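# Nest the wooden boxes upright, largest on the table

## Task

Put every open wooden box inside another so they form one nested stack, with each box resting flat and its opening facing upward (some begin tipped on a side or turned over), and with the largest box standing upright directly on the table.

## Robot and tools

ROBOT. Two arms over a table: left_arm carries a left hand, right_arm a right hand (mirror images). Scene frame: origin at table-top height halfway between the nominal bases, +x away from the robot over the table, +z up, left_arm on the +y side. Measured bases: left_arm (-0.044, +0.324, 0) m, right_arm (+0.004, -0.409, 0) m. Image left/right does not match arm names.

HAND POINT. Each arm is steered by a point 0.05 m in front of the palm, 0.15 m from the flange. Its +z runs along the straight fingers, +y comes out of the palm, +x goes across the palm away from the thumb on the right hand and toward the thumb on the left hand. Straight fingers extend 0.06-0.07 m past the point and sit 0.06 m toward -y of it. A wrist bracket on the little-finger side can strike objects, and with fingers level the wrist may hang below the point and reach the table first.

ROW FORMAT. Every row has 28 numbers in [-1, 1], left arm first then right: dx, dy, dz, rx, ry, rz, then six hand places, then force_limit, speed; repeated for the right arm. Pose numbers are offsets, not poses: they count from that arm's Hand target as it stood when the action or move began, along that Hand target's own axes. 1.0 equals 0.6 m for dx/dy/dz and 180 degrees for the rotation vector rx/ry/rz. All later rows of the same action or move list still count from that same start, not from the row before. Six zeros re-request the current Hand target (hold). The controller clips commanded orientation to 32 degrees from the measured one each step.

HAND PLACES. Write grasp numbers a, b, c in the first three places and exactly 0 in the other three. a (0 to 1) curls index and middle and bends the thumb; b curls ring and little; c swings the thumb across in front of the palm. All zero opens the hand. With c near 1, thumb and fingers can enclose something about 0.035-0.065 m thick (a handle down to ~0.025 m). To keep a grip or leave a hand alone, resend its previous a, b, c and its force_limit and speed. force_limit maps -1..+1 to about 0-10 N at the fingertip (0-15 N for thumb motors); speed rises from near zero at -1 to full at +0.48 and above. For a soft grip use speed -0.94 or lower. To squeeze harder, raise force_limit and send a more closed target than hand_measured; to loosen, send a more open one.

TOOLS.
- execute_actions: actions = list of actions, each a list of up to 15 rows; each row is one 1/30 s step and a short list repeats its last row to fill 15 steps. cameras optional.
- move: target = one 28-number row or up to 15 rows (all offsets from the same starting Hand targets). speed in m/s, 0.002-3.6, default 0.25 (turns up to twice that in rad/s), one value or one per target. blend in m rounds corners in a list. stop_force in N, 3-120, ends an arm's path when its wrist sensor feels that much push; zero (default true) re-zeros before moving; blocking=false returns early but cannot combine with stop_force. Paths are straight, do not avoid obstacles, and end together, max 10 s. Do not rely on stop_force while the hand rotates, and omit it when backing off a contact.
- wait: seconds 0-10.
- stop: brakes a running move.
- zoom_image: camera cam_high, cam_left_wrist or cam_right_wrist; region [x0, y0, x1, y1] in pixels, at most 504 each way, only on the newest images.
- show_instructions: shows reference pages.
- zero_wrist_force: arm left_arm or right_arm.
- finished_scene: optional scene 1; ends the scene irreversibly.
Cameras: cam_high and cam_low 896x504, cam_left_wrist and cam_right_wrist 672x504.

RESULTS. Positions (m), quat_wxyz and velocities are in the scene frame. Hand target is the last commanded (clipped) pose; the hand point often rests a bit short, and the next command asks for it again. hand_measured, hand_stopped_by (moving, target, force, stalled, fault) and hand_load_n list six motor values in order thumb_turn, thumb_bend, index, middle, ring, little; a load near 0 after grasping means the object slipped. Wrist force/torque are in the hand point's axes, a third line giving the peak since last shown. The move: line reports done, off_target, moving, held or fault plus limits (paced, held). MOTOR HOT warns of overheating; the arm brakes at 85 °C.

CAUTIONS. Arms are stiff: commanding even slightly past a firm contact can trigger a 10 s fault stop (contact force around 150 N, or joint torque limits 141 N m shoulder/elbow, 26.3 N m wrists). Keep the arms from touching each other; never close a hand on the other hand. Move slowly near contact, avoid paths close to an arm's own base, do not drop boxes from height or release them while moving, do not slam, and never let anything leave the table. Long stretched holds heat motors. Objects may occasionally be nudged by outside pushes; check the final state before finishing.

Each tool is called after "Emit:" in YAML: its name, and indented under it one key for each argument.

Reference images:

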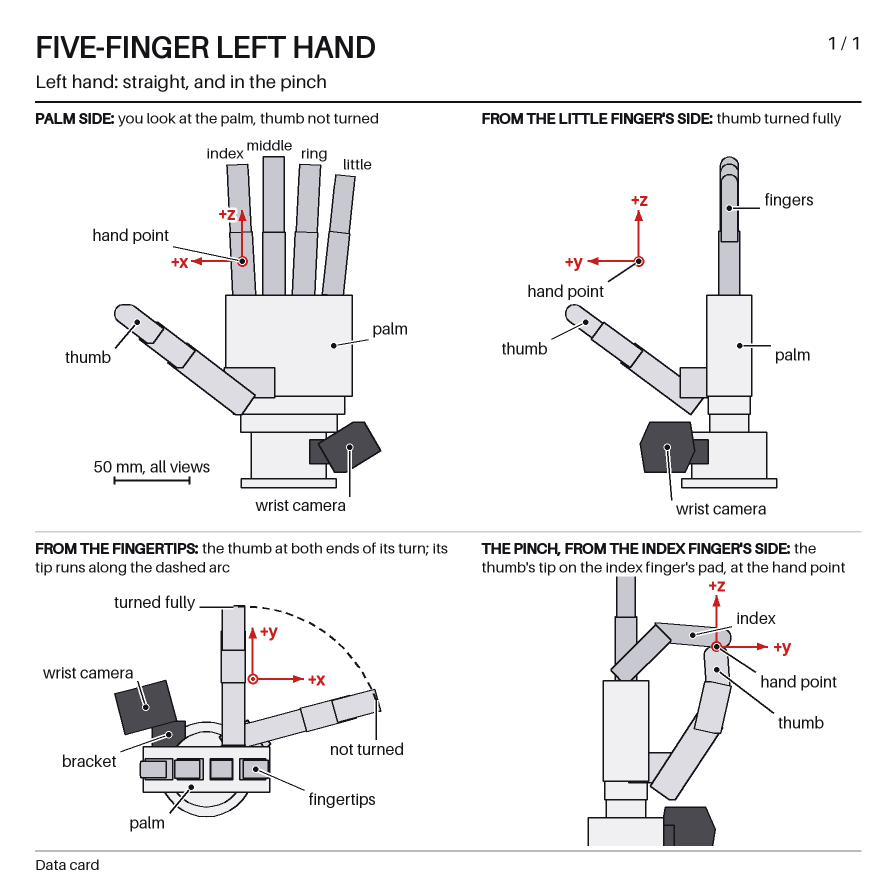

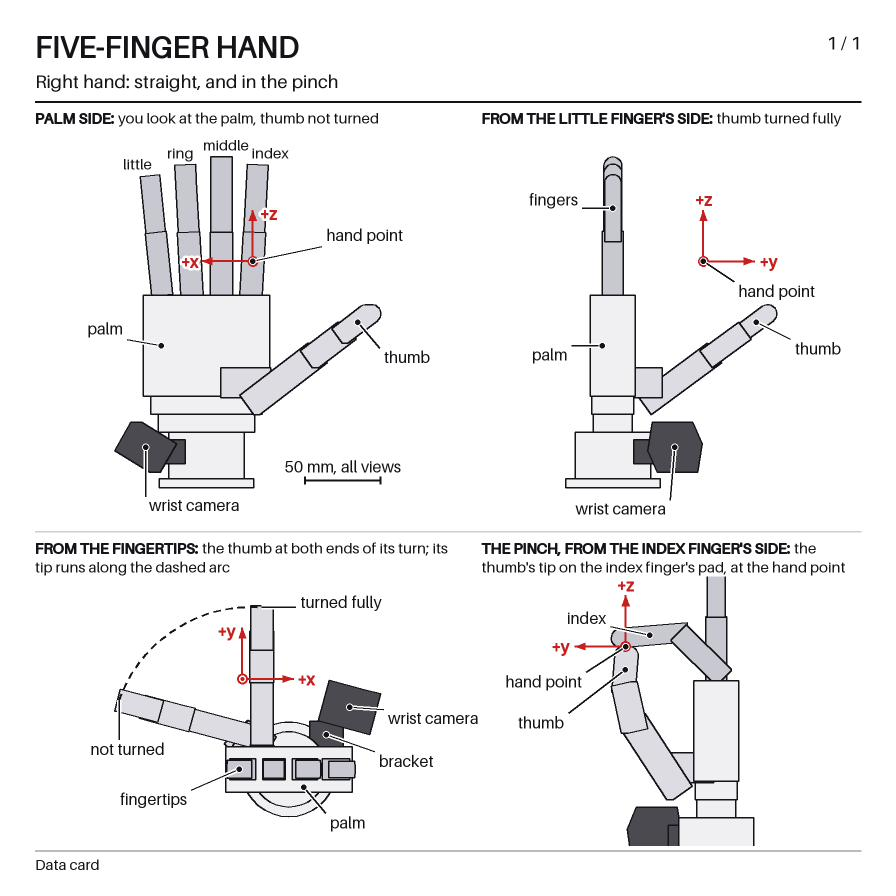

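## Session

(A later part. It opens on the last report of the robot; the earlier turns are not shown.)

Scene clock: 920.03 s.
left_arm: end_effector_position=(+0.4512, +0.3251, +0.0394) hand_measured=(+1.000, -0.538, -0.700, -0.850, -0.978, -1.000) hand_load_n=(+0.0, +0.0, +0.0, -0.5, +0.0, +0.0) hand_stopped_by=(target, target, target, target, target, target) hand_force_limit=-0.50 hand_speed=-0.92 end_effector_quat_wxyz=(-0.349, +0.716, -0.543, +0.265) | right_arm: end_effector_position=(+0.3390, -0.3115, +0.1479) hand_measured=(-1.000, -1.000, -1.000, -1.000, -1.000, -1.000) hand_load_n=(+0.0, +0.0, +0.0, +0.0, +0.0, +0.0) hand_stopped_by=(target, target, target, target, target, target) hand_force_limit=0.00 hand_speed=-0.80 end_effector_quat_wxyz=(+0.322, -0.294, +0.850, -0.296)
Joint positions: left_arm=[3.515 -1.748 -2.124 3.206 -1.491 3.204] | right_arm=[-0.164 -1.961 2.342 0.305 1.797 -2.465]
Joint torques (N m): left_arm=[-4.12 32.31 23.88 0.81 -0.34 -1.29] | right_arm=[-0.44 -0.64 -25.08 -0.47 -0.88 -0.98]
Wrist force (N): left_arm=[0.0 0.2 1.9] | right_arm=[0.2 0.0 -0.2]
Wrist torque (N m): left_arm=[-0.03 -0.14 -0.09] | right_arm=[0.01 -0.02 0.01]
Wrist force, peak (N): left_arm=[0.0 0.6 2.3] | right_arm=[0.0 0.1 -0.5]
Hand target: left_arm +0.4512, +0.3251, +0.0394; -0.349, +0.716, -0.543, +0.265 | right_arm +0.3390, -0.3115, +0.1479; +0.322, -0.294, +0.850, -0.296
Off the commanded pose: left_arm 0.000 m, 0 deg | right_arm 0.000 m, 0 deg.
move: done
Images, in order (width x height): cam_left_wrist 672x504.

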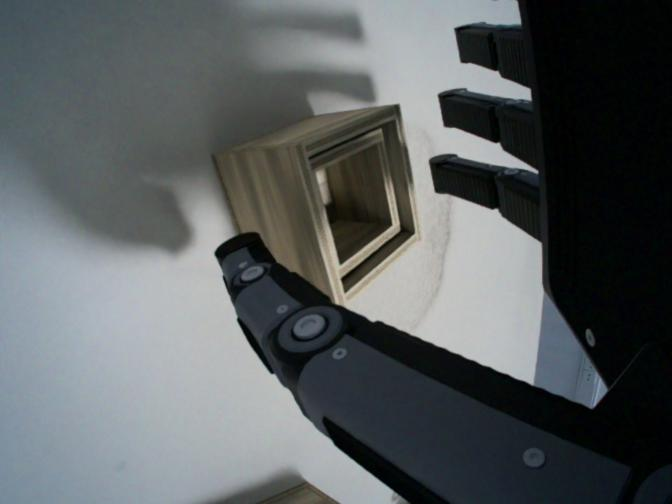

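Emit:
move:
  target: [0,0,0,0,0,0,0.6,0,1,0,0,0,0.2,-0.92,0,0,0,0,0,0,0,0,0,0,0,0,0,-0.8]
  cameras: ["cam_left_wrist"]

Scene clock: 926.03 s.
left_arm: end_effector_position=(+0.4512, +0.3251, +0.0394) hand_measured=(+1.000, -0.336, -0.322, -0.344, -0.910, -1.000) hand_load_n=(+3.0, +11.5, +5.0, +8.0, +0.0, +0.0) hand_stopped_by=(target, force, force, force, target, target) hand_force_limit=0.20 hand_speed=-0.92 end_effector_quat_wxyz=(-0.349, +0.716, -0.543, +0.265) | right_arm: end_effector_position=(+0.3390, -0.3115, +0.1479) hand_measured=(-1.000, -1.000, -1.000, -1.000, -1.000, -1.000) hand_load_n=(+0.0, +0.0, +0.0, +0.0, +0.0, +0.0) hand_stopped_by=(target, target, target, target, target, target) hand_force_limit=0.00 hand_speed=-0.80 end_effector_quat_wxyz=(+0.322, -0.294, +0.850, -0.296)
Joint positions: left_arm=[3.515 -1.748 -2.124 3.206 -1.491 3.204] | right_arm=[-0.164 -1.961 2.342 0.305 1.797 -2.465]
Joint torques (N m): left_arm=[-5.89 29.37 19.67 0.25 -1.7 -1.13] | right_arm=[-0.03 -1.37 -23.79 -0.57 -0.67 -0.86]
Wrist force (N): left_arm=[-0.4 -3.1 -0.2] | right_arm=[-0.1 -0.2 -0.3]
Wrist torque (N m): left_arm=[-0.02 -0.18 -0.03] | right_arm=[-0.02 0.02 -0.01]
Wrist force, peak (N): left_arm=[-0.6 -3.3 0.4] | right_arm=[0.4 0.2 -0.4]
Hand target: left_arm +0.4512, +0.3251, +0.0394; -0.349, +0.716, -0.543, +0.265 | right_arm +0.3390, -0.3115, +0.1479; +0.322, -0.294, +0.850, -0.296
Off the commanded pose: left_arm 0.000 m, 0 deg | right_arm 0.000 m, 0 deg.
move: done
Images, in order (width x height): cam_left_wrist 672x504.

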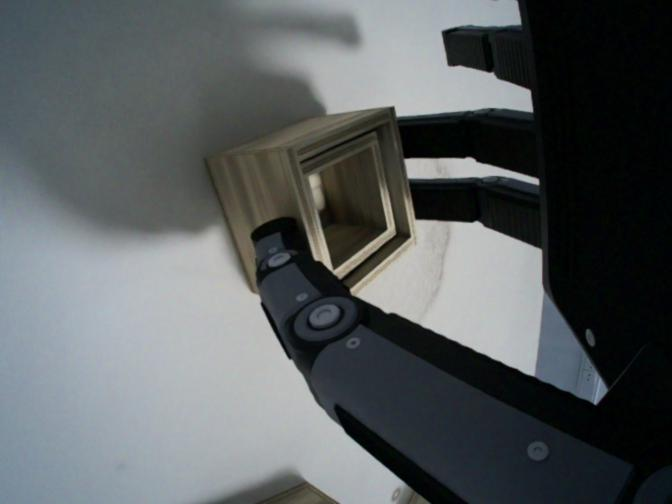

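Emit:
move:
  target: [0,-0.1051,-0.0821,0,0,0,0.6,0,1,0,0,0,0.2,-0.92,0,0,0,0,0,0,0,0,0,0,0,0,0,-0.8]
  speed: 0.12
  cameras: ["cam_high","cam_left_wrist"]

Scene clock: 934.40 s.
left_arm: end_effector_position=(+0.4512, +0.3251, +0.1195) hand_measured=(+1.000, -0.336, -0.320, -0.344, -0.910, -1.000) hand_load_n=(+3.0, +12.0, +5.0, +7.5, +0.0, +0.0) hand_stopped_by=(target, force, force, force, target, target) hand_force_limit=0.20 hand_speed=-0.92 end_effector_quat_wxyz=(-0.349, +0.716, -0.543, +0.265) | right_arm: end_effector_position=(+0.3390, -0.3115, +0.1479) hand_measured=(-1.000, -1.000, -1.000, -1.000, -1.000, -1.000) hand_load_n=(+0.0, +0.0, +0.0, +0.0, +0.0, +0.0) hand_stopped_by=(target, target, target, target, target, target) hand_force_limit=0.00 hand_speed=-0.80 end_effector_quat_wxyz=(+0.322, -0.294, +0.850, -0.296)
Joint positions: left_arm=[3.515 -1.624 -2.016 2.975 -1.491 3.204] | right_arm=[-0.164 -1.961 2.342 0.305 1.797 -2.465]
Joint torques (N m): left_arm=[6.01 7.11 7.82 -0.96 1.3 0.94] | right_arm=[-0.09 -0.58 -23.94 -0.4 -0.77 -0.9]
Wrist force (N): left_arm=[-0.3 0.3 2.1] | right_arm=[-0.2 0.1 -0.1]
Wrist torque (N m): left_arm=[-0.06 -0.13 -0.07] | right_arm=[0.03 0.03 0.00]
Wrist force, peak (N): left_arm=[0.0 1.7 2.9] | right_arm=[-0.1 -0.3 -0.4]
Hand target: left_arm +0.4512, +0.3251, +0.1194; -0.349, +0.716, -0.543, +0.265 | right_arm +0.3390, -0.3115, +0.1479; +0.322, -0.294, +0.850, -0.296
Off the commanded pose: left_arm 0.000 m, 0 deg | right_arm 0.000 m, 0 deg.
move: done
Images, in order (width x height): cam_high 896x504, cam_left_wrist 672x504.

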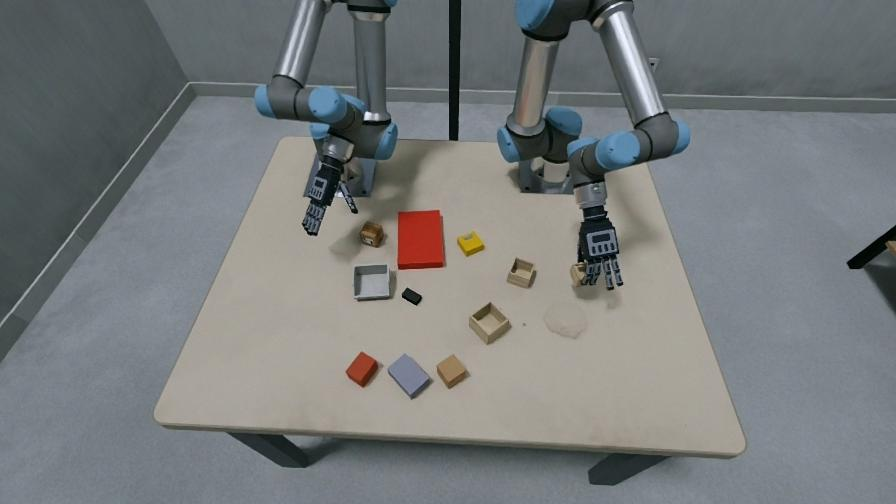

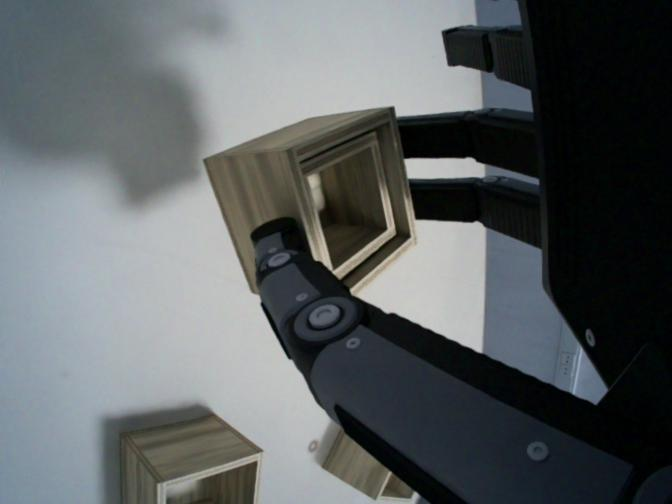

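Emit:
zoom_image:
  camera: "cam_high"
  region: [440, 230, 600, 350]

Emit:
zoom_image:
  camera: "cam_left_wrist"
  region: [80, 90, 460, 504]

Scaled by 3.150 from the camera's 896x504 image, which has a finer 1280x720 frame.

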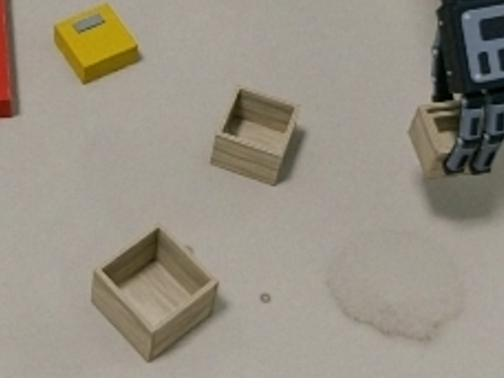

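Scaled by 1.217 from the camera's 672x504 image, which has a finer 960x720 frame.

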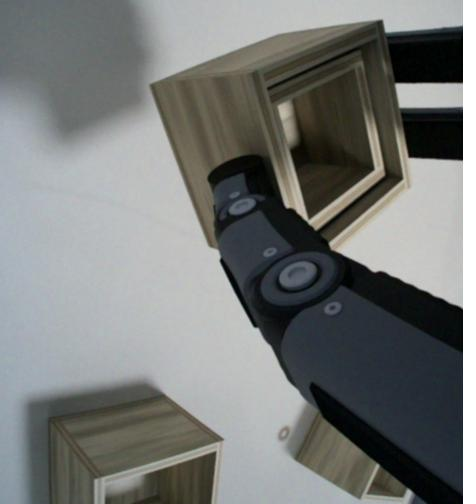

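Emit:
zoom_image:
  camera: "cam_high"
  region: [500, 248, 545, 298]

Scaled by 10.080 from the camera's 896x504 image, which has a finer 1280x720 frame.

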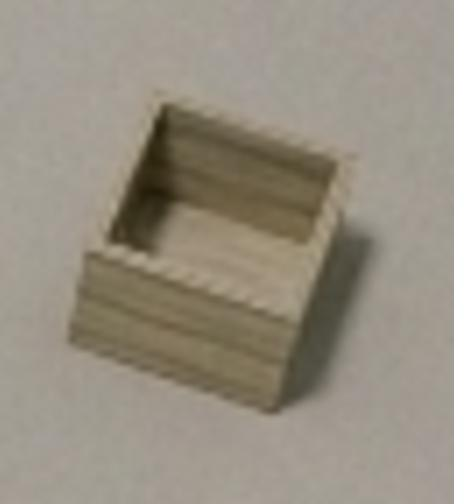

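Emit:
move:
  target: [0.2767,0.1015,-0.1299,0,0.1782,0.1392,0.6,0,1,0,0,0,0.2,-0.92,0,0,0,0,0,0,0,0,0,0,0,0,0,-0.8]
  speed: 0.2
  cameras: ["cam_left_wrist"]

Emit:
zoom_image:
  camera: "cam_left_wrist"
  region: [0, 0, 420, 315]

Scene clock: 961.57 s.
left_arm: end_effector_position=(+0.4009, +0.1385, +0.1194) hand_measured=(+1.000, -0.336, -0.320, -0.344, -0.910, -1.000) hand_load_n=(+3.0, +12.0, +4.5, +7.5, +0.0, +0.0) hand_stopped_by=(target, force, force, force, target, target) hand_force_limit=0.20 hand_speed=-0.92 end_effector_quat_wxyz=(+0.235, -0.483, +0.758, -0.370) | right_arm: end_effector_position=(+0.3390, -0.3115, +0.1479) hand_measured=(-1.000, -1.000, -1.000, -1.000, -1.000, -1.000) hand_load_n=(+0.0, +0.0, +0.0, -0.5, +0.0, +0.0) hand_stopped_by=(target, target, target, target, target, target) hand_force_limit=0.00 hand_speed=-0.80 end_effector_quat_wxyz=(+0.322, -0.294, +0.850, -0.296)
Joint positions: left_arm=[3.284 -1.627 -2.029 2.905 -1.124 3.525] | right_arm=[-0.164 -1.961 2.342 0.305 1.797 -2.465]
Joint torques (N m): left_arm=[6.08 28.87 6.99 0.95 -2.12 -1.49] | right_arm=[-0.21 -1.29 -24.84 -0.46 -0.93 -0.73]
Wrist force (N): left_arm=[-0.3 1.2 2.2] | right_arm=[0.0 -0.1 -0.2]
Wrist torque (N m): left_arm=[0.05 -0.12 -0.01] | right_arm=[0.00 0.00 0.01]
Wrist force, peak (N): left_arm=[-0.9 0.4 2.4] | right_arm=[-0.1 0.2 -0.6]
Hand target: left_arm +0.4008, +0.1385, +0.1194; +0.235, -0.483, +0.758, -0.370 | right_arm +0.3390, -0.3115, +0.1479; +0.322, -0.294, +0.850, -0.296
Off the commanded pose: left_arm 0.000 m, 0 deg | right_arm 0.000 m, 0 deg.
move: done
Images, in order (width x height): cam_left_wrist 672x504.

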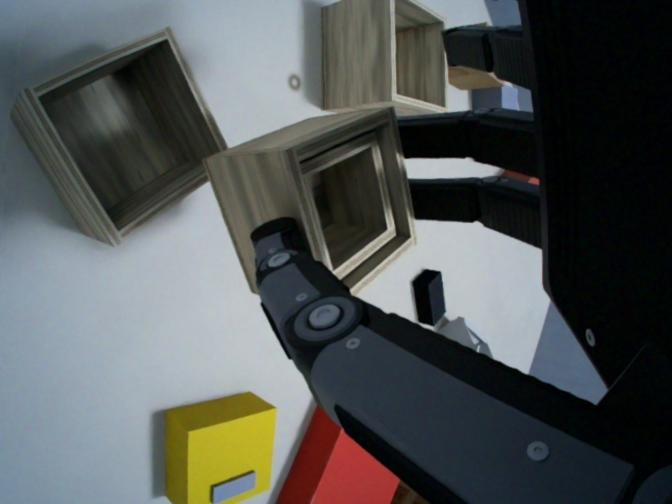

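Scaled by 1.200 from the camera's 672x504 image, which has a finer 960x720 frame.

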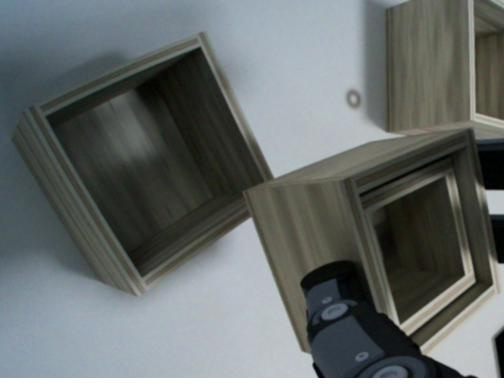

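Emit:
move:
  target: [-0.0683,0.0550,-0.0108,0,-0.0175,-0.0137,0.6,0,1,0,0,0,0.2,-0.92,0,0,0,0,0,0,0,0,0,0,0,0,0,-0.8]
  speed: 0.1
  cameras: ["cam_left_wrist"]

Emit:
zoom_image:
  camera: "cam_left_wrist"
  region: [100, 50, 436, 302]

Scene clock: 985.50 s.
left_arm: end_effector_position=(+0.3951, +0.1864, +0.0974) hand_measured=(+1.000, -0.336, -0.320, -0.344, -0.910, -1.000) hand_load_n=(+3.0, +12.0, +4.5, +7.0, +0.0, +0.0) hand_stopped_by=(target, force, force, force, target, target) hand_force_limit=0.20 hand_speed=-0.92 end_effector_quat_wxyz=(+0.248, -0.509, +0.741, -0.361) | right_arm: end_effector_position=(+0.3390, -0.3115, +0.1479) hand_measured=(-1.000, -1.000, -1.000, -1.000, -1.000, -1.000) hand_load_n=(-0.5, +0.0, +0.0, +0.0, +0.0, +0.0) hand_stopped_by=(target, target, target, target, target, target) hand_force_limit=0.00 hand_speed=-0.80 end_effector_quat_wxyz=(+0.322, -0.294, +0.850, -0.296)
Joint positions: left_arm=[3.424 -1.613 -2.115 2.952 -1.073 3.58] | right_arm=[-0.164 -1.961 2.342 0.305 1.797 -2.465]
Joint torques (N m): left_arm=[2.46 15.61 25.8 -2.22 -2.13 -1.35] | right_arm=[-0.74 -0.56 -24.9 -0.51 -0.69 -1.03]
Wrist force (N): left_arm=[-0.2 0.9 2.1] | right_arm=[0.0 0.0 -0.4]
Wrist torque (N m): left_arm=[0.01 -0.17 -0.05] | right_arm=[0.03 0.01 0.01]
Wrist force, peak (N): left_arm=[-0.9 1.4 2.1] | right_arm=[-0.2 0.2 -0.4]
Hand target: left_arm +0.3951, +0.1864, +0.0974; +0.248, -0.509, +0.741, -0.361 | right_arm +0.3390, -0.3115, +0.1479; +0.322, -0.294, +0.850, -0.296
Off the commanded pose: left_arm 0.000 m, 0 deg | right_arm 0.000 m, 0 deg.
move: done
Images, in order (width x height): cam_left_wrist 672x504.

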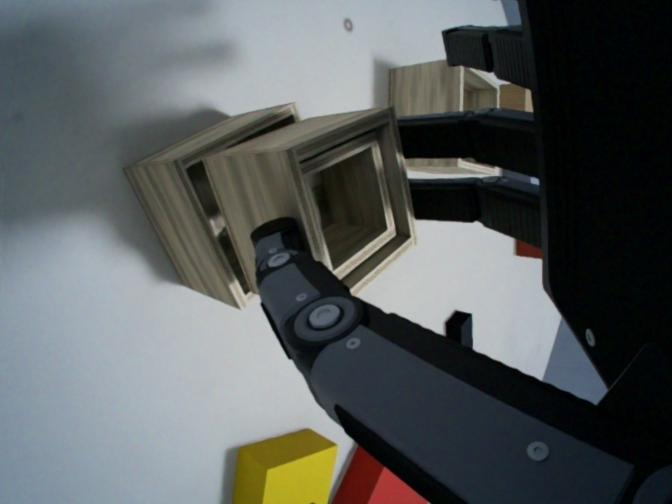

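Scaled by 1.500 from the camera's 672x504 image, which has a finer 960x720 frame.

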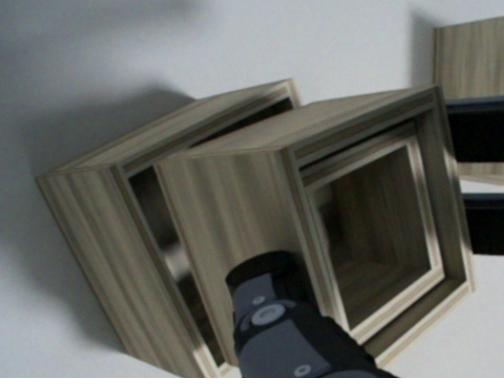

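Emit:
zoom_image:
  camera: "cam_left_wrist"
  region: [150, 90, 310, 210]

Emit:
zoom_image:
  camera: "cam_left_wrist"
  region: [160, 200, 320, 320]

Scaled by 3.150 from the camera's 672x504 image, which has a finer 960x720 frame.

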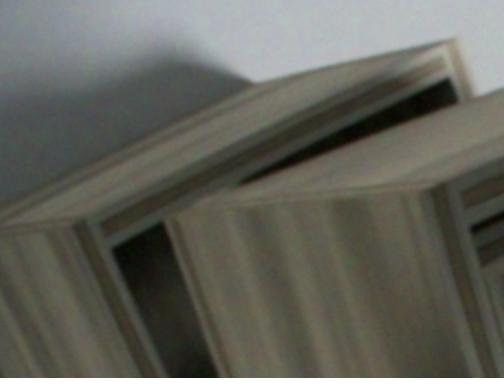

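Scaled by 3.150 from the camera's 672x504 image, which has a finer 960x720 frame.

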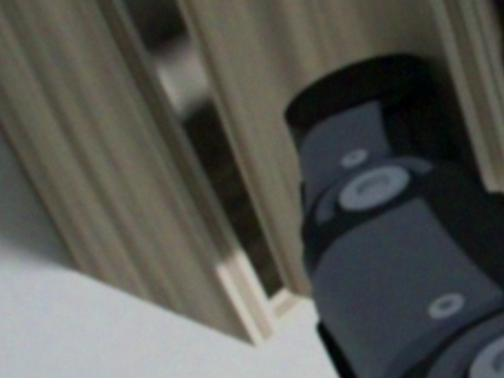

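Emit:
move:
  target: [0.002,0.0069,0.0047,0,-0.00525,-0.0041,0.6,0,1,0,0,0,0.2,-0.92,0,0,0,0,0,0,0,0,0,0,0,0,0,-0.8]
  speed: 0.02
  stop_force: 3
  cameras: ["cam_left_wrist"]

Emit:
zoom_image:
  camera: "cam_left_wrist"
  region: [150, 90, 310, 210]

Emit:
zoom_image:
  camera: "cam_left_wrist"
  region: [160, 200, 320, 320]

Scene clock: 1011.20 s.
left_arm: end_effector_position=(+0.3944, +0.1854, +0.0924) hand_measured=(+1.000, -0.336, -0.320, -0.344, -0.910, -1.000) hand_load_n=(+3.0, +12.0, +5.0, +7.5, -0.5, +0.0) hand_stopped_by=(target, force, force, force, target, target) hand_force_limit=0.20 hand_speed=-0.92 end_effector_quat_wxyz=(+0.252, -0.517, +0.735, -0.359) | right_arm: end_effector_position=(+0.3390, -0.3115, +0.1479) hand_measured=(-1.000, -1.000, -1.000, -1.000, -1.000, -1.000) hand_load_n=(+0.0, +0.0, +0.0, +0.0, +0.0, +0.0) hand_stopped_by=(target, target, target, target, target, target) hand_force_limit=0.00 hand_speed=-0.80 end_effector_quat_wxyz=(+0.322, -0.294, +0.850, -0.296)
Joint positions: left_arm=[3.413 -1.613 -2.128 2.976 -1.096 3.555] | right_arm=[-0.164 -1.961 2.342 0.305 1.797 -2.465]
Joint torques (N m): left_arm=[6.7 27.29 24.77 -2.18 2.27 0.98] | right_arm=[-0.5 -0.46 -25.74 -0.52 -0.79 -0.86]
Wrist force (N): left_arm=[-0.3 0.9 2.1] | right_arm=[0.1 0.1 -0.2]
Wrist torque (N m): left_arm=[0.01 -0.15 0.00] | right_arm=[0.03 -0.02 0.02]
Wrist force, peak (N): left_arm=[-0.2 0.9 2.4] | right_arm=[-0.1 0.0 -0.5]
Hand target: left_arm +0.3944, +0.1854, +0.0924; +0.252, -0.517, +0.735, -0.359 | right_arm +0.3390, -0.3115, +0.1479; +0.322, -0.294, +0.850, -0.296
Off the commanded pose: left_arm 0.000 m, 0 deg | right_arm 0.000 m, 0 deg.
move: done
Images, in order (width x height): cam_left_wrist 672x504.

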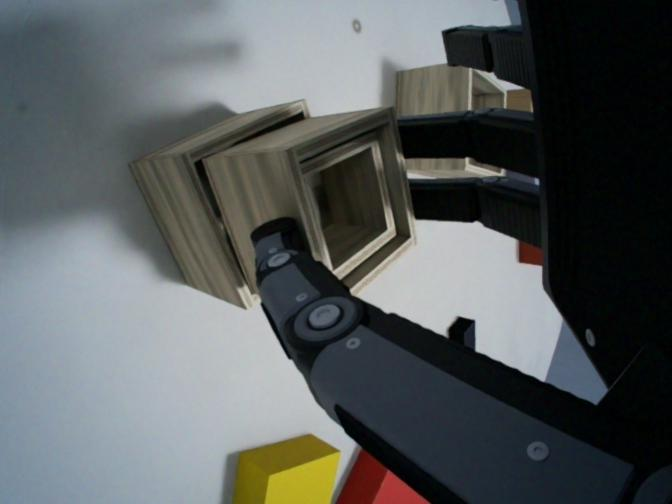

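Scaled by 3.150 from the camera's 672x504 image, which has a finer 960x720 frame.

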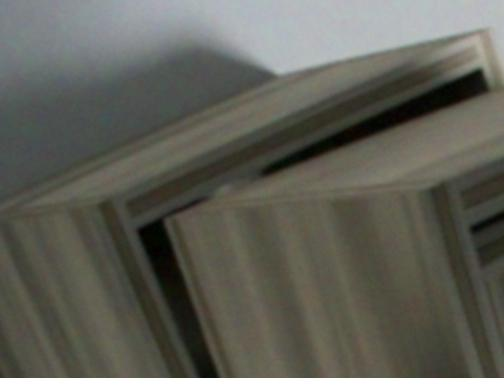

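Scaled by 3.150 from the camera's 672x504 image, which has a finer 960x720 frame.

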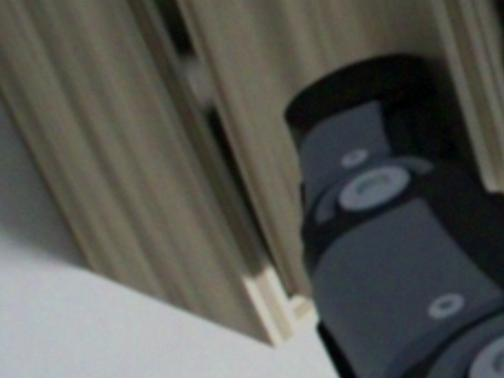

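Emit:
move:
  target: [0.0005,-0.0011,0.0014,0,-0.01094,-0.00855,0.6,0,1,0,0,0,0.2,-0.92,0,0,0,0,0,0,0,0,0,0,0,0,0,-0.8]
  speed: 0.03
  cameras: ["cam_left_wrist"]

Emit:
zoom_image:
  camera: "cam_left_wrist"
  region: [150, 90, 310, 210]

Emit:
zoom_image:
  camera: "cam_left_wrist"
  region: [160, 200, 320, 320]

Scene clock: 1031.63 s.
left_arm: end_effector_position=(+0.3953, +0.1848, +0.0924) hand_measured=(+1.000, -0.336, -0.320, -0.344, -0.910, -1.000) hand_load_n=(+3.0, +12.0, +5.0, +7.5, +0.0, +0.0) hand_stopped_by=(target, force, force, force, target, target) hand_force_limit=0.20 hand_speed=-0.92 end_effector_quat_wxyz=(+0.260, -0.533, +0.724, -0.353) | right_arm: end_effector_position=(+0.3390, -0.3115, +0.1479) hand_measured=(-1.000, -1.000, -1.000, -1.000, -1.000, -1.000) hand_load_n=(-0.5, +0.0, +0.0, +0.0, +0.0, +0.0) hand_stopped_by=(target, target, target, target, target, target) hand_force_limit=0.00 hand_speed=-0.80 end_effector_quat_wxyz=(+0.322, -0.294, +0.850, -0.296)
Joint positions: left_arm=[3.391 -1.604 -2.133 2.994 -1.144 3.505] | right_arm=[-0.164 -1.961 2.342 0.305 1.797 -2.465]
Joint torques (N m): left_arm=[5.98 19.43 9.36 -1.44 2.11 1.28] | right_arm=[-0.22 -0.55 -24.87 -0.52 -0.87 -0.81]
Wrist force (N): left_arm=[-0.6 0.7 2.1] | right_arm=[0.1 0.0 -0.2]
Wrist torque (N m): left_arm=[0.00 -0.09 -0.03] | right_arm=[0.01 -0.01 0.01]
Wrist force, peak (N): left_arm=[-0.1 0.9 2.5] | right_arm=[0.2 -0.1 -0.5]
Hand target: left_arm +0.3953, +0.1848, +0.0924; +0.260, -0.533, +0.724, -0.353 | right_arm +0.3390, -0.3115, +0.1479; +0.322, -0.294, +0.850, -0.296
Off the commanded pose: left_arm 0.000 m, 0 deg | right_arm 0.000 m, 0 deg.
move: done
Images, in order (width x height): cam_left_wrist 672x504.

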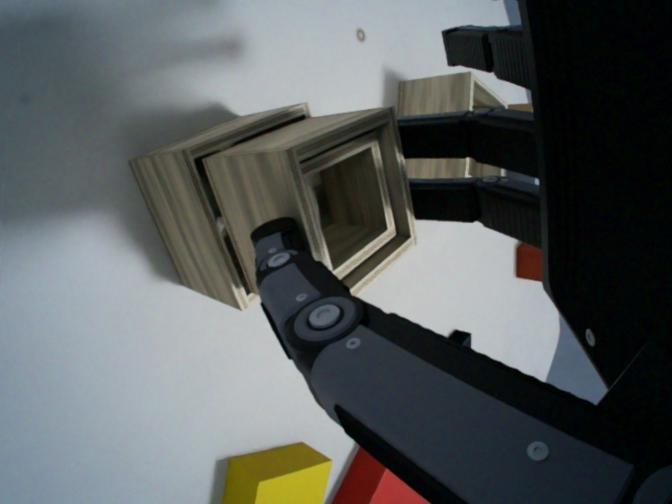

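Scaled by 3.150 from the camera's 672x504 image, which has a finer 960x720 frame.

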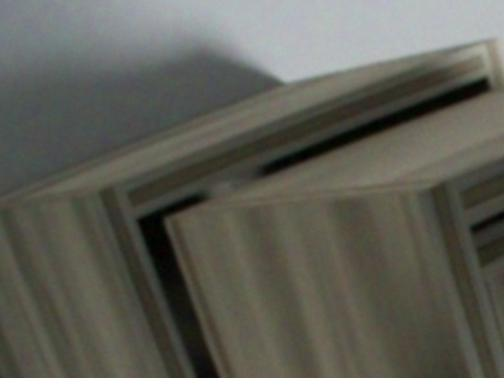

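Scaled by 3.150 from the camera's 672x504 image, which has a finer 960x720 frame.

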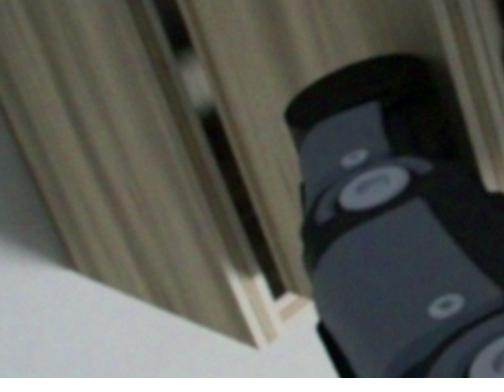

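Emit:
move:
  target: [0,0.0347,0.0271,0,0,0,0.6,0,1,0,0,0,0.2,-0.92,0,0,0,0,0,0,0,0,0,0,0,0,0,-0.8]
  speed: 0.02
  stop_force: 3
  cameras: ["cam_left_wrist"]

Emit:
zoom_image:
  camera: "cam_left_wrist"
  region: [100, 50, 436, 302]

Scene clock: 1038.23 s.
left_arm: end_effector_position=(+0.3953, +0.1848, +0.0873) hand_measured=(+1.000, -0.336, -0.320, -0.344, -0.910, -1.000) hand_load_n=(+2.5, +11.5, +5.0, +6.5, +0.0, +0.0) hand_stopped_by=(target, force, force, force, target, target) hand_force_limit=0.20 hand_speed=-0.92 end_effector_quat_wxyz=(+0.260, -0.533, +0.724, -0.353) | right_arm: end_effector_position=(+0.3390, -0.3115, +0.1479) hand_measured=(-1.000, -1.000, -1.000, -1.000, -1.000, -1.000) hand_load_n=(+0.0, +0.0, +0.0, +0.0, +0.0, +0.0) hand_stopped_by=(target, target, target, target, target, target) hand_force_limit=0.00 hand_speed=-0.80 end_effector_quat_wxyz=(+0.322, -0.294, +0.850, -0.296)
Joint positions: left_arm=[3.391 -1.612 -2.14 3.009 -1.144 3.505] | right_arm=[-0.164 -1.961 2.342 0.305 1.797 -2.465]
Joint torques (N m): left_arm=[0.6 27.99 25.85 0.99 2.1 0.98] | right_arm=[-0.52 -0.14 -24.78 -0.53 -0.74 -0.81]
Wrist force (N): left_arm=[-0.1 1.0 2.0] | right_arm=[-0.1 0.2 0.0]
Wrist torque (N m): left_arm=[0.06 -0.18 -0.02] | right_arm=[0.03 0.01 0.01]
Wrist force, peak (N): left_arm=[-1.7 -3.8 -0.7] | right_arm=[0.2 0.0 -0.5]
Hand target: left_arm +0.3953, +0.1848, +0.0873; +0.260, -0.533, +0.724, -0.353 (not the last commanded pose) | right_arm +0.3390, -0.3115, +0.1479; +0.322, -0.294, +0.850, -0.296
Off the commanded pose: left_arm 0.021 m, 0 deg | right_arm 0.000 m, 0 deg.
move: contact (left_arm)
Images, in order (width x height): cam_left_wrist 672x504.

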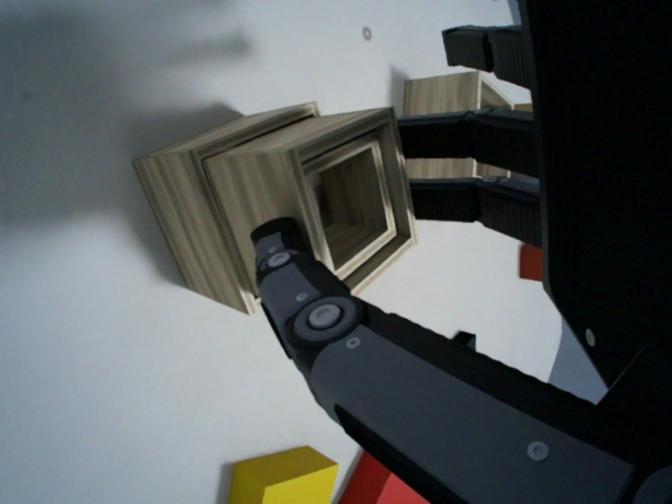

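Scaled by 1.500 from the camera's 672x504 image, which has a finer 960x720 frame.

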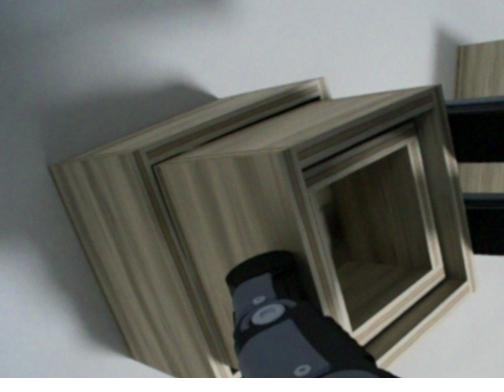

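Emit:
zoom_image:
  camera: "cam_left_wrist"
  region: [170, 90, 330, 210]

Emit:
zoom_image:
  camera: "cam_left_wrist"
  region: [190, 200, 310, 320]

Scaled by 3.150 from the camera's 672x504 image, which has a finer 960x720 frame.

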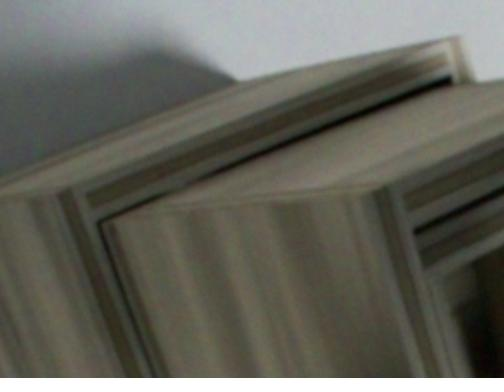

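Scaled by 4.200 from the camera's 672x504 image, which has a finer 960x720 frame.

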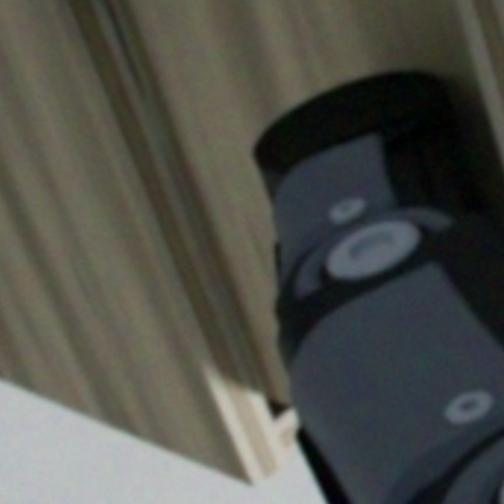

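Emit:
move:
  target:
    - [-0.0015,-0.0029,-0.0017,0,0,0,0.6,0,1,0,0,0,0.2,-0.92,0,0,0,0,0,0,0,0,0,0,0,0,0,-0.8]
  speed: 0.02

Emit:
move:
  target: [0,0.0307,0.0239,0,0,0,0.6,0,1,0,0,0,0.2,-0.92,0,0,0,0,0,0,0,0,0,0,0,0,0,-0.8]
  speed: 0.02
  stop_force: 3
  cameras: ["cam_left_wrist"]

Emit:
zoom_image:
  camera: "cam_left_wrist"
  region: [150, 80, 430, 290]

Scene clock: 1053.93 s.
left_arm: end_effector_position=(+0.3958, +0.1856, +0.0894) hand_measured=(+1.000, -0.336, -0.320, -0.344, -0.910, -1.000) hand_load_n=(+2.5, +11.5, +4.5, +6.5, +0.0, +0.0) hand_stopped_by=(target, force, force, force, target, target) hand_force_limit=0.20 hand_speed=-0.92 end_effector_quat_wxyz=(+0.260, -0.533, +0.724, -0.353) | right_arm: end_effector_position=(+0.3390, -0.3115, +0.1479) hand_measured=(-1.000, -1.000, -1.000, -1.000, -1.000, -1.000) hand_load_n=(+0.0, +0.0, +0.0, +0.0, +0.0, +0.0) hand_stopped_by=(target, target, target, target, target, target) hand_force_limit=0.00 hand_speed=-0.80 end_effector_quat_wxyz=(+0.322, -0.294, +0.850, -0.296)
Joint positions: left_arm=[3.393 -1.61 -2.136 3.003 -1.142 3.507] | right_arm=[-0.164 -1.961 2.342 0.305 1.797 -2.465]
Joint torques (N m): left_arm=[3.85 25.67 21.46 -0.91 2.28 0.78] | right_arm=[-0.16 -0.7 -25.32 -0.43 -0.68 -0.9]
Wrist force (N): left_arm=[-0.2 0.6 1.9] | right_arm=[0.0 0.2 -0.2]
Wrist torque (N m): left_arm=[0.00 -0.16 -0.11] | right_arm=[0.04 0.00 0.01]
Wrist force, peak (N): left_arm=[-0.2 0.9 2.2] | right_arm=[-0.2 -0.1 -0.4]
Hand target: left_arm +0.3958, +0.1856, +0.0893; +0.260, -0.533, +0.724, -0.353 | right_arm +0.3390, -0.3115, +0.1479; +0.322, -0.294, +0.850, -0.296
Off the commanded pose: left_arm 0.000 m, 0 deg | right_arm 0.000 m, 0 deg.
move: done

Scene clock: 1055.97 s.
left_arm: end_effector_position=(+0.3958, +0.1856, +0.0716) hand_measured=(+1.000, -0.336, -0.320, -0.344, -0.910, -1.000) hand_load_n=(+3.0, +12.0, +4.5, +6.5, +0.0, +0.0) hand_stopped_by=(target, force, force, force, target, target) hand_force_limit=0.20 hand_speed=-0.92 end_effector_quat_wxyz=(+0.260, -0.533, +0.724, -0.353) | right_arm: end_effector_position=(+0.3390, -0.3115, +0.1479) hand_measured=(-1.000, -1.000, -1.000, -1.000, -1.000, -1.000) hand_load_n=(+0.0, +0.0, -0.5, +0.0, +0.0, +0.0) hand_stopped_by=(target, target, target, target, target, target) hand_force_limit=0.00 hand_speed=-0.80 end_effector_quat_wxyz=(+0.322, -0.294, +0.850, -0.296)
Joint positions: left_arm=[3.393 -1.64 -2.161 3.057 -1.142 3.507] | right_arm=[-0.164 -1.961 2.342 0.305 1.797 -2.465]
Joint torques (N m): left_arm=[-1.43 28.04 24.38 0.72 -2.01 0.94] | right_arm=[-0.83 0.22 -25.2 -0.53 -0.72 -0.91]
Wrist force (N): left_arm=[-0.3 -0.3 1.3] | right_arm=[0.4 -0.1 -0.1]
Wrist torque (N m): left_arm=[0.02 -0.14 -0.09] | right_arm=[0.00 -0.05 0.02]
Wrist force, peak (N): left_arm=[0.0 -13.2 -8.2] | right_arm=[0.1 -0.1 -0.4]
Hand target: left_arm +0.3958, +0.1856, +0.0716; +0.260, -0.533, +0.724, -0.353 (not the last commanded pose) | right_arm +0.3390, -0.3115, +0.1479; +0.322, -0.294, +0.850, -0.296
Off the commanded pose: left_arm 0.006 m, 0 deg | right_arm 0.000 m, 0 deg.
move: contact (left_arm)
Images, in order (width x height): cam_left_wrist 672x504.

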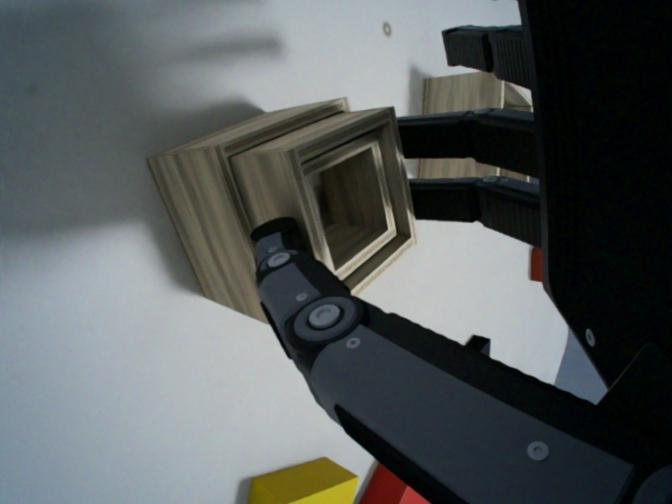

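Scaled by 1.800 from the camera's 672x504 image, which has a finer 960x720 frame.

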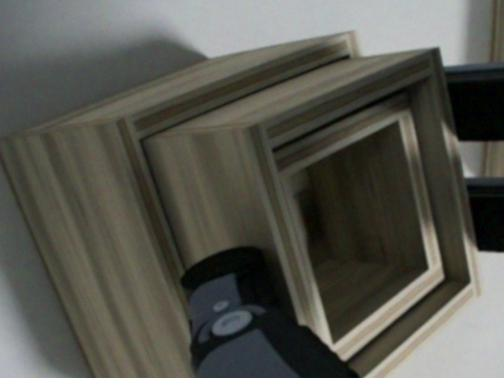

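Emit:
zoom_image:
  camera: "cam_left_wrist"
  region: [200, 190, 320, 340]

Emit:
zoom_image:
  camera: "cam_left_wrist"
  region: [330, 80, 480, 270]

Scaled by 3.360 from the camera's 672x504 image, which has a finer 960x720 frame.

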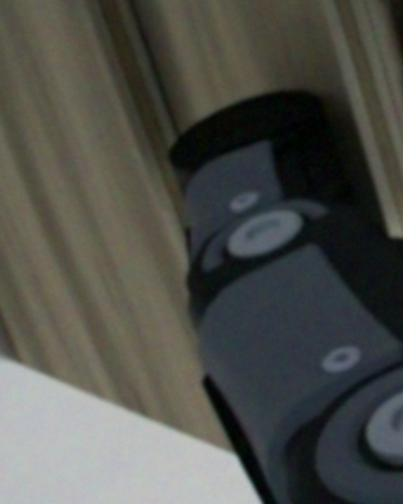

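Scaled by 2.653 from the camera's 672x504 image, which has a finer 960x720 frame.

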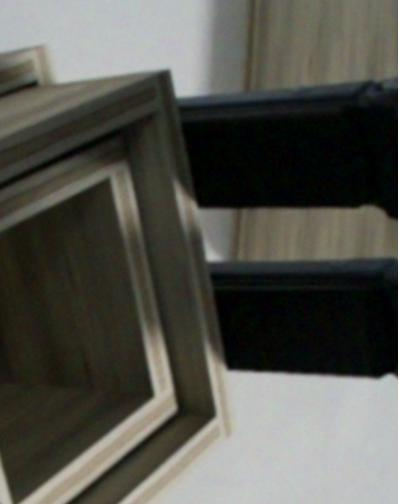

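Emit:
move:
  target: [0,-0.0020,-0.0015,0,0,0,0.6,0,1,0,0,0,0.2,-0.92,0,0,0,0,0,0,0,0,0,0,0,0,0,-0.8]
  speed: 0.02

Emit:
move:
  target: [0,0,0,0,0,0,0.2,0,1,0,0,0,-0.5,-0.92,0,0,0,0,0,0,0,0,0,0,0,0,0,-0.8]
  cameras: ["cam_left_wrist"]

Emit:
zoom_image:
  camera: "cam_left_wrist"
  region: [100, 60, 436, 312]

Scene clock: 1067.63 s.
left_arm: end_effector_position=(+0.3958, +0.1856, +0.0731) hand_measured=(+1.000, -0.336, -0.320, -0.344, -0.910, -1.000) hand_load_n=(+3.0, +11.5, +5.0, +6.5, +0.0, +0.0) hand_stopped_by=(target, force, force, force, target, target) hand_force_limit=0.20 hand_speed=-0.92 end_effector_quat_wxyz=(+0.260, -0.533, +0.724, -0.353) | right_arm: end_effector_position=(+0.3390, -0.3115, +0.1479) hand_measured=(-1.000, -1.000, -1.000, -1.000, -1.000, -1.000) hand_load_n=(-0.5, +0.0, +0.0, +0.0, +0.0, +0.0) hand_stopped_by=(target, target, target, target, target, target) hand_force_limit=0.00 hand_speed=-0.80 end_effector_quat_wxyz=(+0.322, -0.294, +0.850, -0.296)
Joint positions: left_arm=[3.393 -1.637 -2.159 3.052 -1.142 3.507] | right_arm=[-0.164 -1.961 2.342 0.305 1.797 -2.465]
Joint torques (N m): left_arm=[-6.35 25.65 22.64 -1.16 -2.03 -1.16] | right_arm=[-0.02 -0.03 -25.33 -0.75 -0.79 -0.9]
Wrist force (N): left_arm=[-0.1 0.6 1.9] | right_arm=[0.1 -0.2 0.0]
Wrist torque (N m): left_arm=[0.02 -0.16 -0.09] | right_arm=[-0.02 -0.01 0.00]
Wrist force, peak (N): left_arm=[0.0 0.7 2.1] | right_arm=[0.5 0.0 -0.5]
Hand target: left_arm +0.3958, +0.1856, +0.0731; +0.260, -0.533, +0.724, -0.353 | right_arm +0.3390, -0.3115, +0.1479; +0.322, -0.294, +0.850, -0.296
Off the commanded pose: left_arm 0.000 m, 0 deg | right_arm 0.000 m, 0 deg.
move: done

Scene clock: 1069.70 s.
left_arm: end_effector_position=(+0.3958, +0.1856, +0.0731) hand_measured=(+1.000, -0.500, -0.600, -0.750, -0.970, -1.000) hand_load_n=(+0.0, +0.0, +0.0, +0.0, -0.5, +0.0) hand_stopped_by=(target, target, target, target, target, target) hand_force_limit=-0.50 hand_speed=-0.92 end_effector_quat_wxyz=(+0.260, -0.533, +0.724, -0.353) | right_arm: end_effector_position=(+0.3390, -0.3115, +0.1479) hand_measured=(-1.000, -1.000, -1.000, -1.000, -1.000, -1.000) hand_load_n=(+0.0, +0.0, +0.0, +0.0, +0.0, +0.0) hand_stopped_by=(target, target, target, target, target, target) hand_force_limit=0.00 hand_speed=-0.80 end_effector_quat_wxyz=(+0.322, -0.294, +0.850, -0.296)
Joint positions: left_arm=[3.393 -1.637 -2.159 3.052 -1.142 3.507] | right_arm=[-0.164 -1.961 2.342 0.305 1.797 -2.465]
Joint torques (N m): left_arm=[-6.93 6.74 6.07 0.64 -1.9 -1.18] | right_arm=[-0.55 -0.47 -25.69 -0.69 -0.69 -0.8]
Wrist force (N): left_arm=[-0.1 0.4 1.5] | right_arm=[0.0 0.0 -0.1]
Wrist torque (N m): left_arm=[0.03 -0.17 -0.09] | right_arm=[0.00 0.01 0.00]
Wrist force, peak (N): left_arm=[-0.2 0.5 2.1] | right_arm=[0.1 0.1 -0.5]
Hand target: left_arm +0.3958, +0.1856, +0.0731; +0.260, -0.533, +0.724, -0.353 | right_arm +0.3390, -0.3115, +0.1479; +0.322, -0.294, +0.850, -0.296
Off the commanded pose: left_arm 0.000 m, 0 deg | right_arm 0.000 m, 0 deg.
move: done
Images, in order (width x height): cam_left_wrist 672x504.

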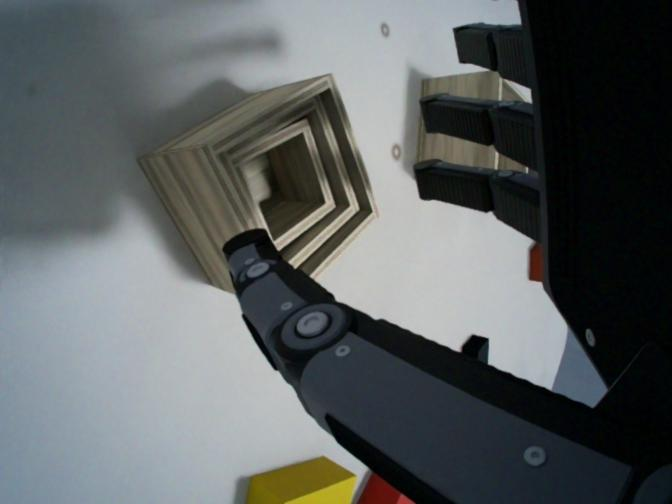

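Scaled by 1.500 from the camera's 672x504 image, which has a finer 960x720 frame.

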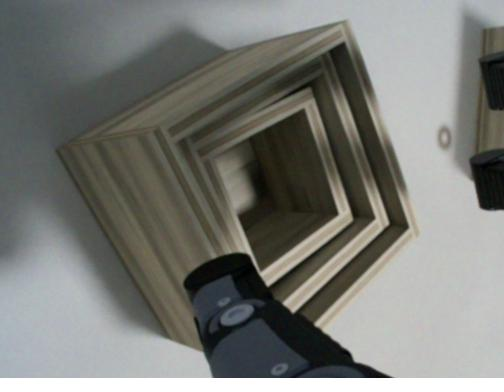

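Emit:
move:
  target: [-0.0043,-0.0120,-0.0033,0,-0.0407,-0.0318,0.12,0,1,0,0,0,-0.5,-0.92,0,0,0,0,0,0,0,0,0,0,0,0,0,-0.8]
  speed: 0.05
  cameras: ["cam_left_wrist"]

Emit:
zoom_image:
  camera: "cam_left_wrist"
  region: [100, 60, 436, 312]

Scene clock: 1098.17 s.
left_arm: end_effector_position=(+0.3994, +0.1872, +0.0800) hand_measured=(+1.000, -0.560, -0.760, -0.910, -0.982, -1.000) hand_load_n=(+0.0, +0.0, +0.0, +0.0, +0.0, +0.0) hand_stopped_by=(target, target, target, target, target, target) hand_force_limit=-0.50 hand_speed=-0.92 end_effector_quat_wxyz=(+0.288, -0.590, +0.678, -0.331) | right_arm: end_effector_position=(+0.3390, -0.3115, +0.1479) hand_measured=(-1.000, -1.000, -1.000, -1.000, -1.000, -1.000) hand_load_n=(+0.0, +0.0, +0.0, +0.0, +0.0, +0.0) hand_stopped_by=(target, target, target, target, target, target) hand_force_limit=0.00 hand_speed=-0.80 end_effector_quat_wxyz=(+0.322, -0.294, +0.850, -0.296)
Joint positions: left_arm=[3.317 -1.606 -2.158 3.076 -1.323 3.341] | right_arm=[-0.164 -1.961 2.342 0.305 1.797 -2.465]
Joint torques (N m): left_arm=[5.92 17.71 22.96 -0.06 2.33 1.1] | right_arm=[-0.01 -0.38 -25.05 -0.63 -0.85 -0.9]
Wrist force (N): left_arm=[-0.1 0.2 1.7] | right_arm=[0.0 0.1 -0.2]
Wrist torque (N m): left_arm=[0.01 -0.17 -0.01] | right_arm=[0.03 0.01 0.01]
Wrist force, peak (N): left_arm=[-0.1 0.3 1.9] | right_arm=[0.4 0.2 -0.2]
Hand target: left_arm +0.3993, +0.1872, +0.0800; +0.287, -0.590, +0.678, -0.331 | right_arm +0.3390, -0.3115, +0.1479; +0.322, -0.294, +0.850, -0.296
Off the commanded pose: left_arm 0.000 m, 0 deg | right_arm 0.000 m, 0 deg.
move: done
Images, in order (width x height): cam_left_wrist 672x504.

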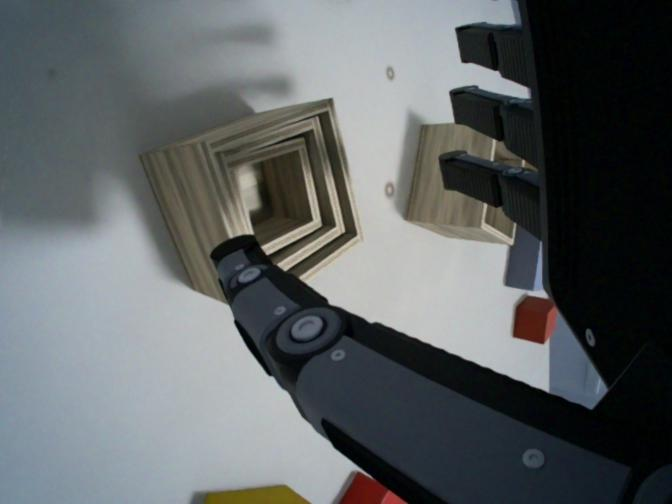

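Scaled by 1.500 from the camera's 672x504 image, which has a finer 960x720 frame.

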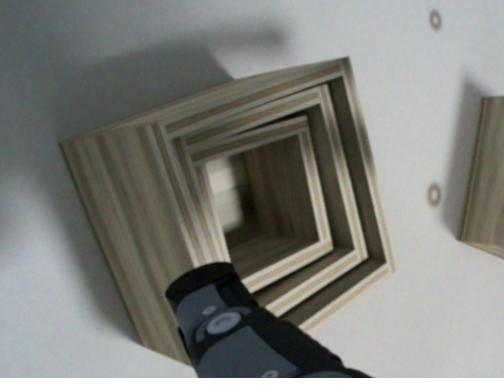

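Emit:
move:
  target: [0.0025,0.0368,0.0287,0,0,0,0.12,0,1,0,0,0,-0.5,-0.92,0,0,0,0,0,0,0,0,0,0,0,0,0,-0.8]
  speed: 0.04
  stop_force: 4
  cameras: ["cam_left_wrist"]

Scene clock: 1104.57 s.
left_arm: end_effector_position=(+0.3991, +0.1857, +0.0520) hand_measured=(+1.000, -0.560, -0.760, -0.910, -0.982, -1.000) hand_load_n=(+0.0, +0.0, +0.0, +0.0, +0.0, +0.0) hand_stopped_by=(target, target, target, target, target, target) hand_force_limit=-0.50 hand_speed=-0.92 end_effector_quat_wxyz=(+0.287, -0.590, +0.678, -0.331) | right_arm: end_effector_position=(+0.3390, -0.3115, +0.1479) hand_measured=(-1.000, -1.000, -1.000, -1.000, -1.000, -1.000) hand_load_n=(+0.0, +0.0, +0.0, +0.0, -0.5, +0.0) hand_stopped_by=(target, target, target, target, target, target) hand_force_limit=0.00 hand_speed=-0.80 end_effector_quat_wxyz=(+0.322, -0.294, +0.850, -0.296)
Joint positions: left_arm=[3.312 -1.656 -2.195 3.163 -1.326 3.338] | right_arm=[-0.164 -1.961 2.342 0.305 1.797 -2.465]
Joint torques (N m): left_arm=[5.09 28.48 24.13 -0.54 0.81 0.71] | right_arm=[-0.9 -0.13 -26.12 -0.68 -0.76 -0.81]
Wrist force (N): left_arm=[0.0 0.2 1.9] | right_arm=[0.1 0.0 -0.2]
Wrist torque (N m): left_arm=[-0.01 -0.16 0.03] | right_arm=[0.02 0.00 0.01]
Wrist force, peak (N): left_arm=[0.0 0.7 2.1] | right_arm=[0.4 0.1 -0.3]
Hand target: left_arm +0.3991, +0.1857, +0.0520; +0.287, -0.590, +0.678, -0.331 | right_arm +0.3390, -0.3115, +0.1479; +0.322, -0.294, +0.850, -0.296
Off the commanded pose: left_arm 0.000 m, 0 deg | right_arm 0.000 m, 0 deg.
move: done
Images, in order (width x height): cam_left_wrist 672x504.

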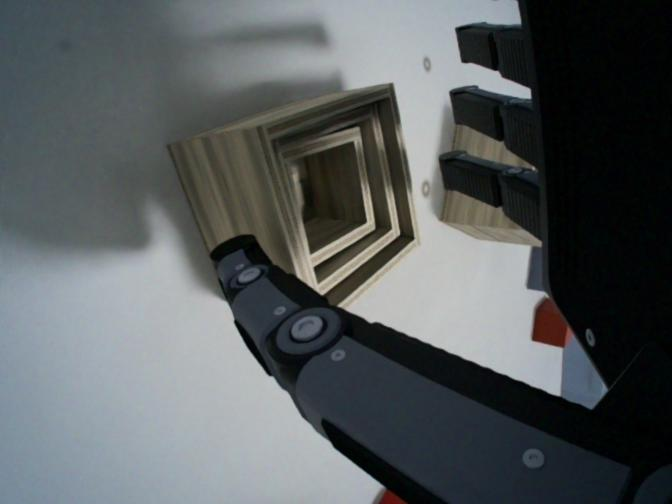

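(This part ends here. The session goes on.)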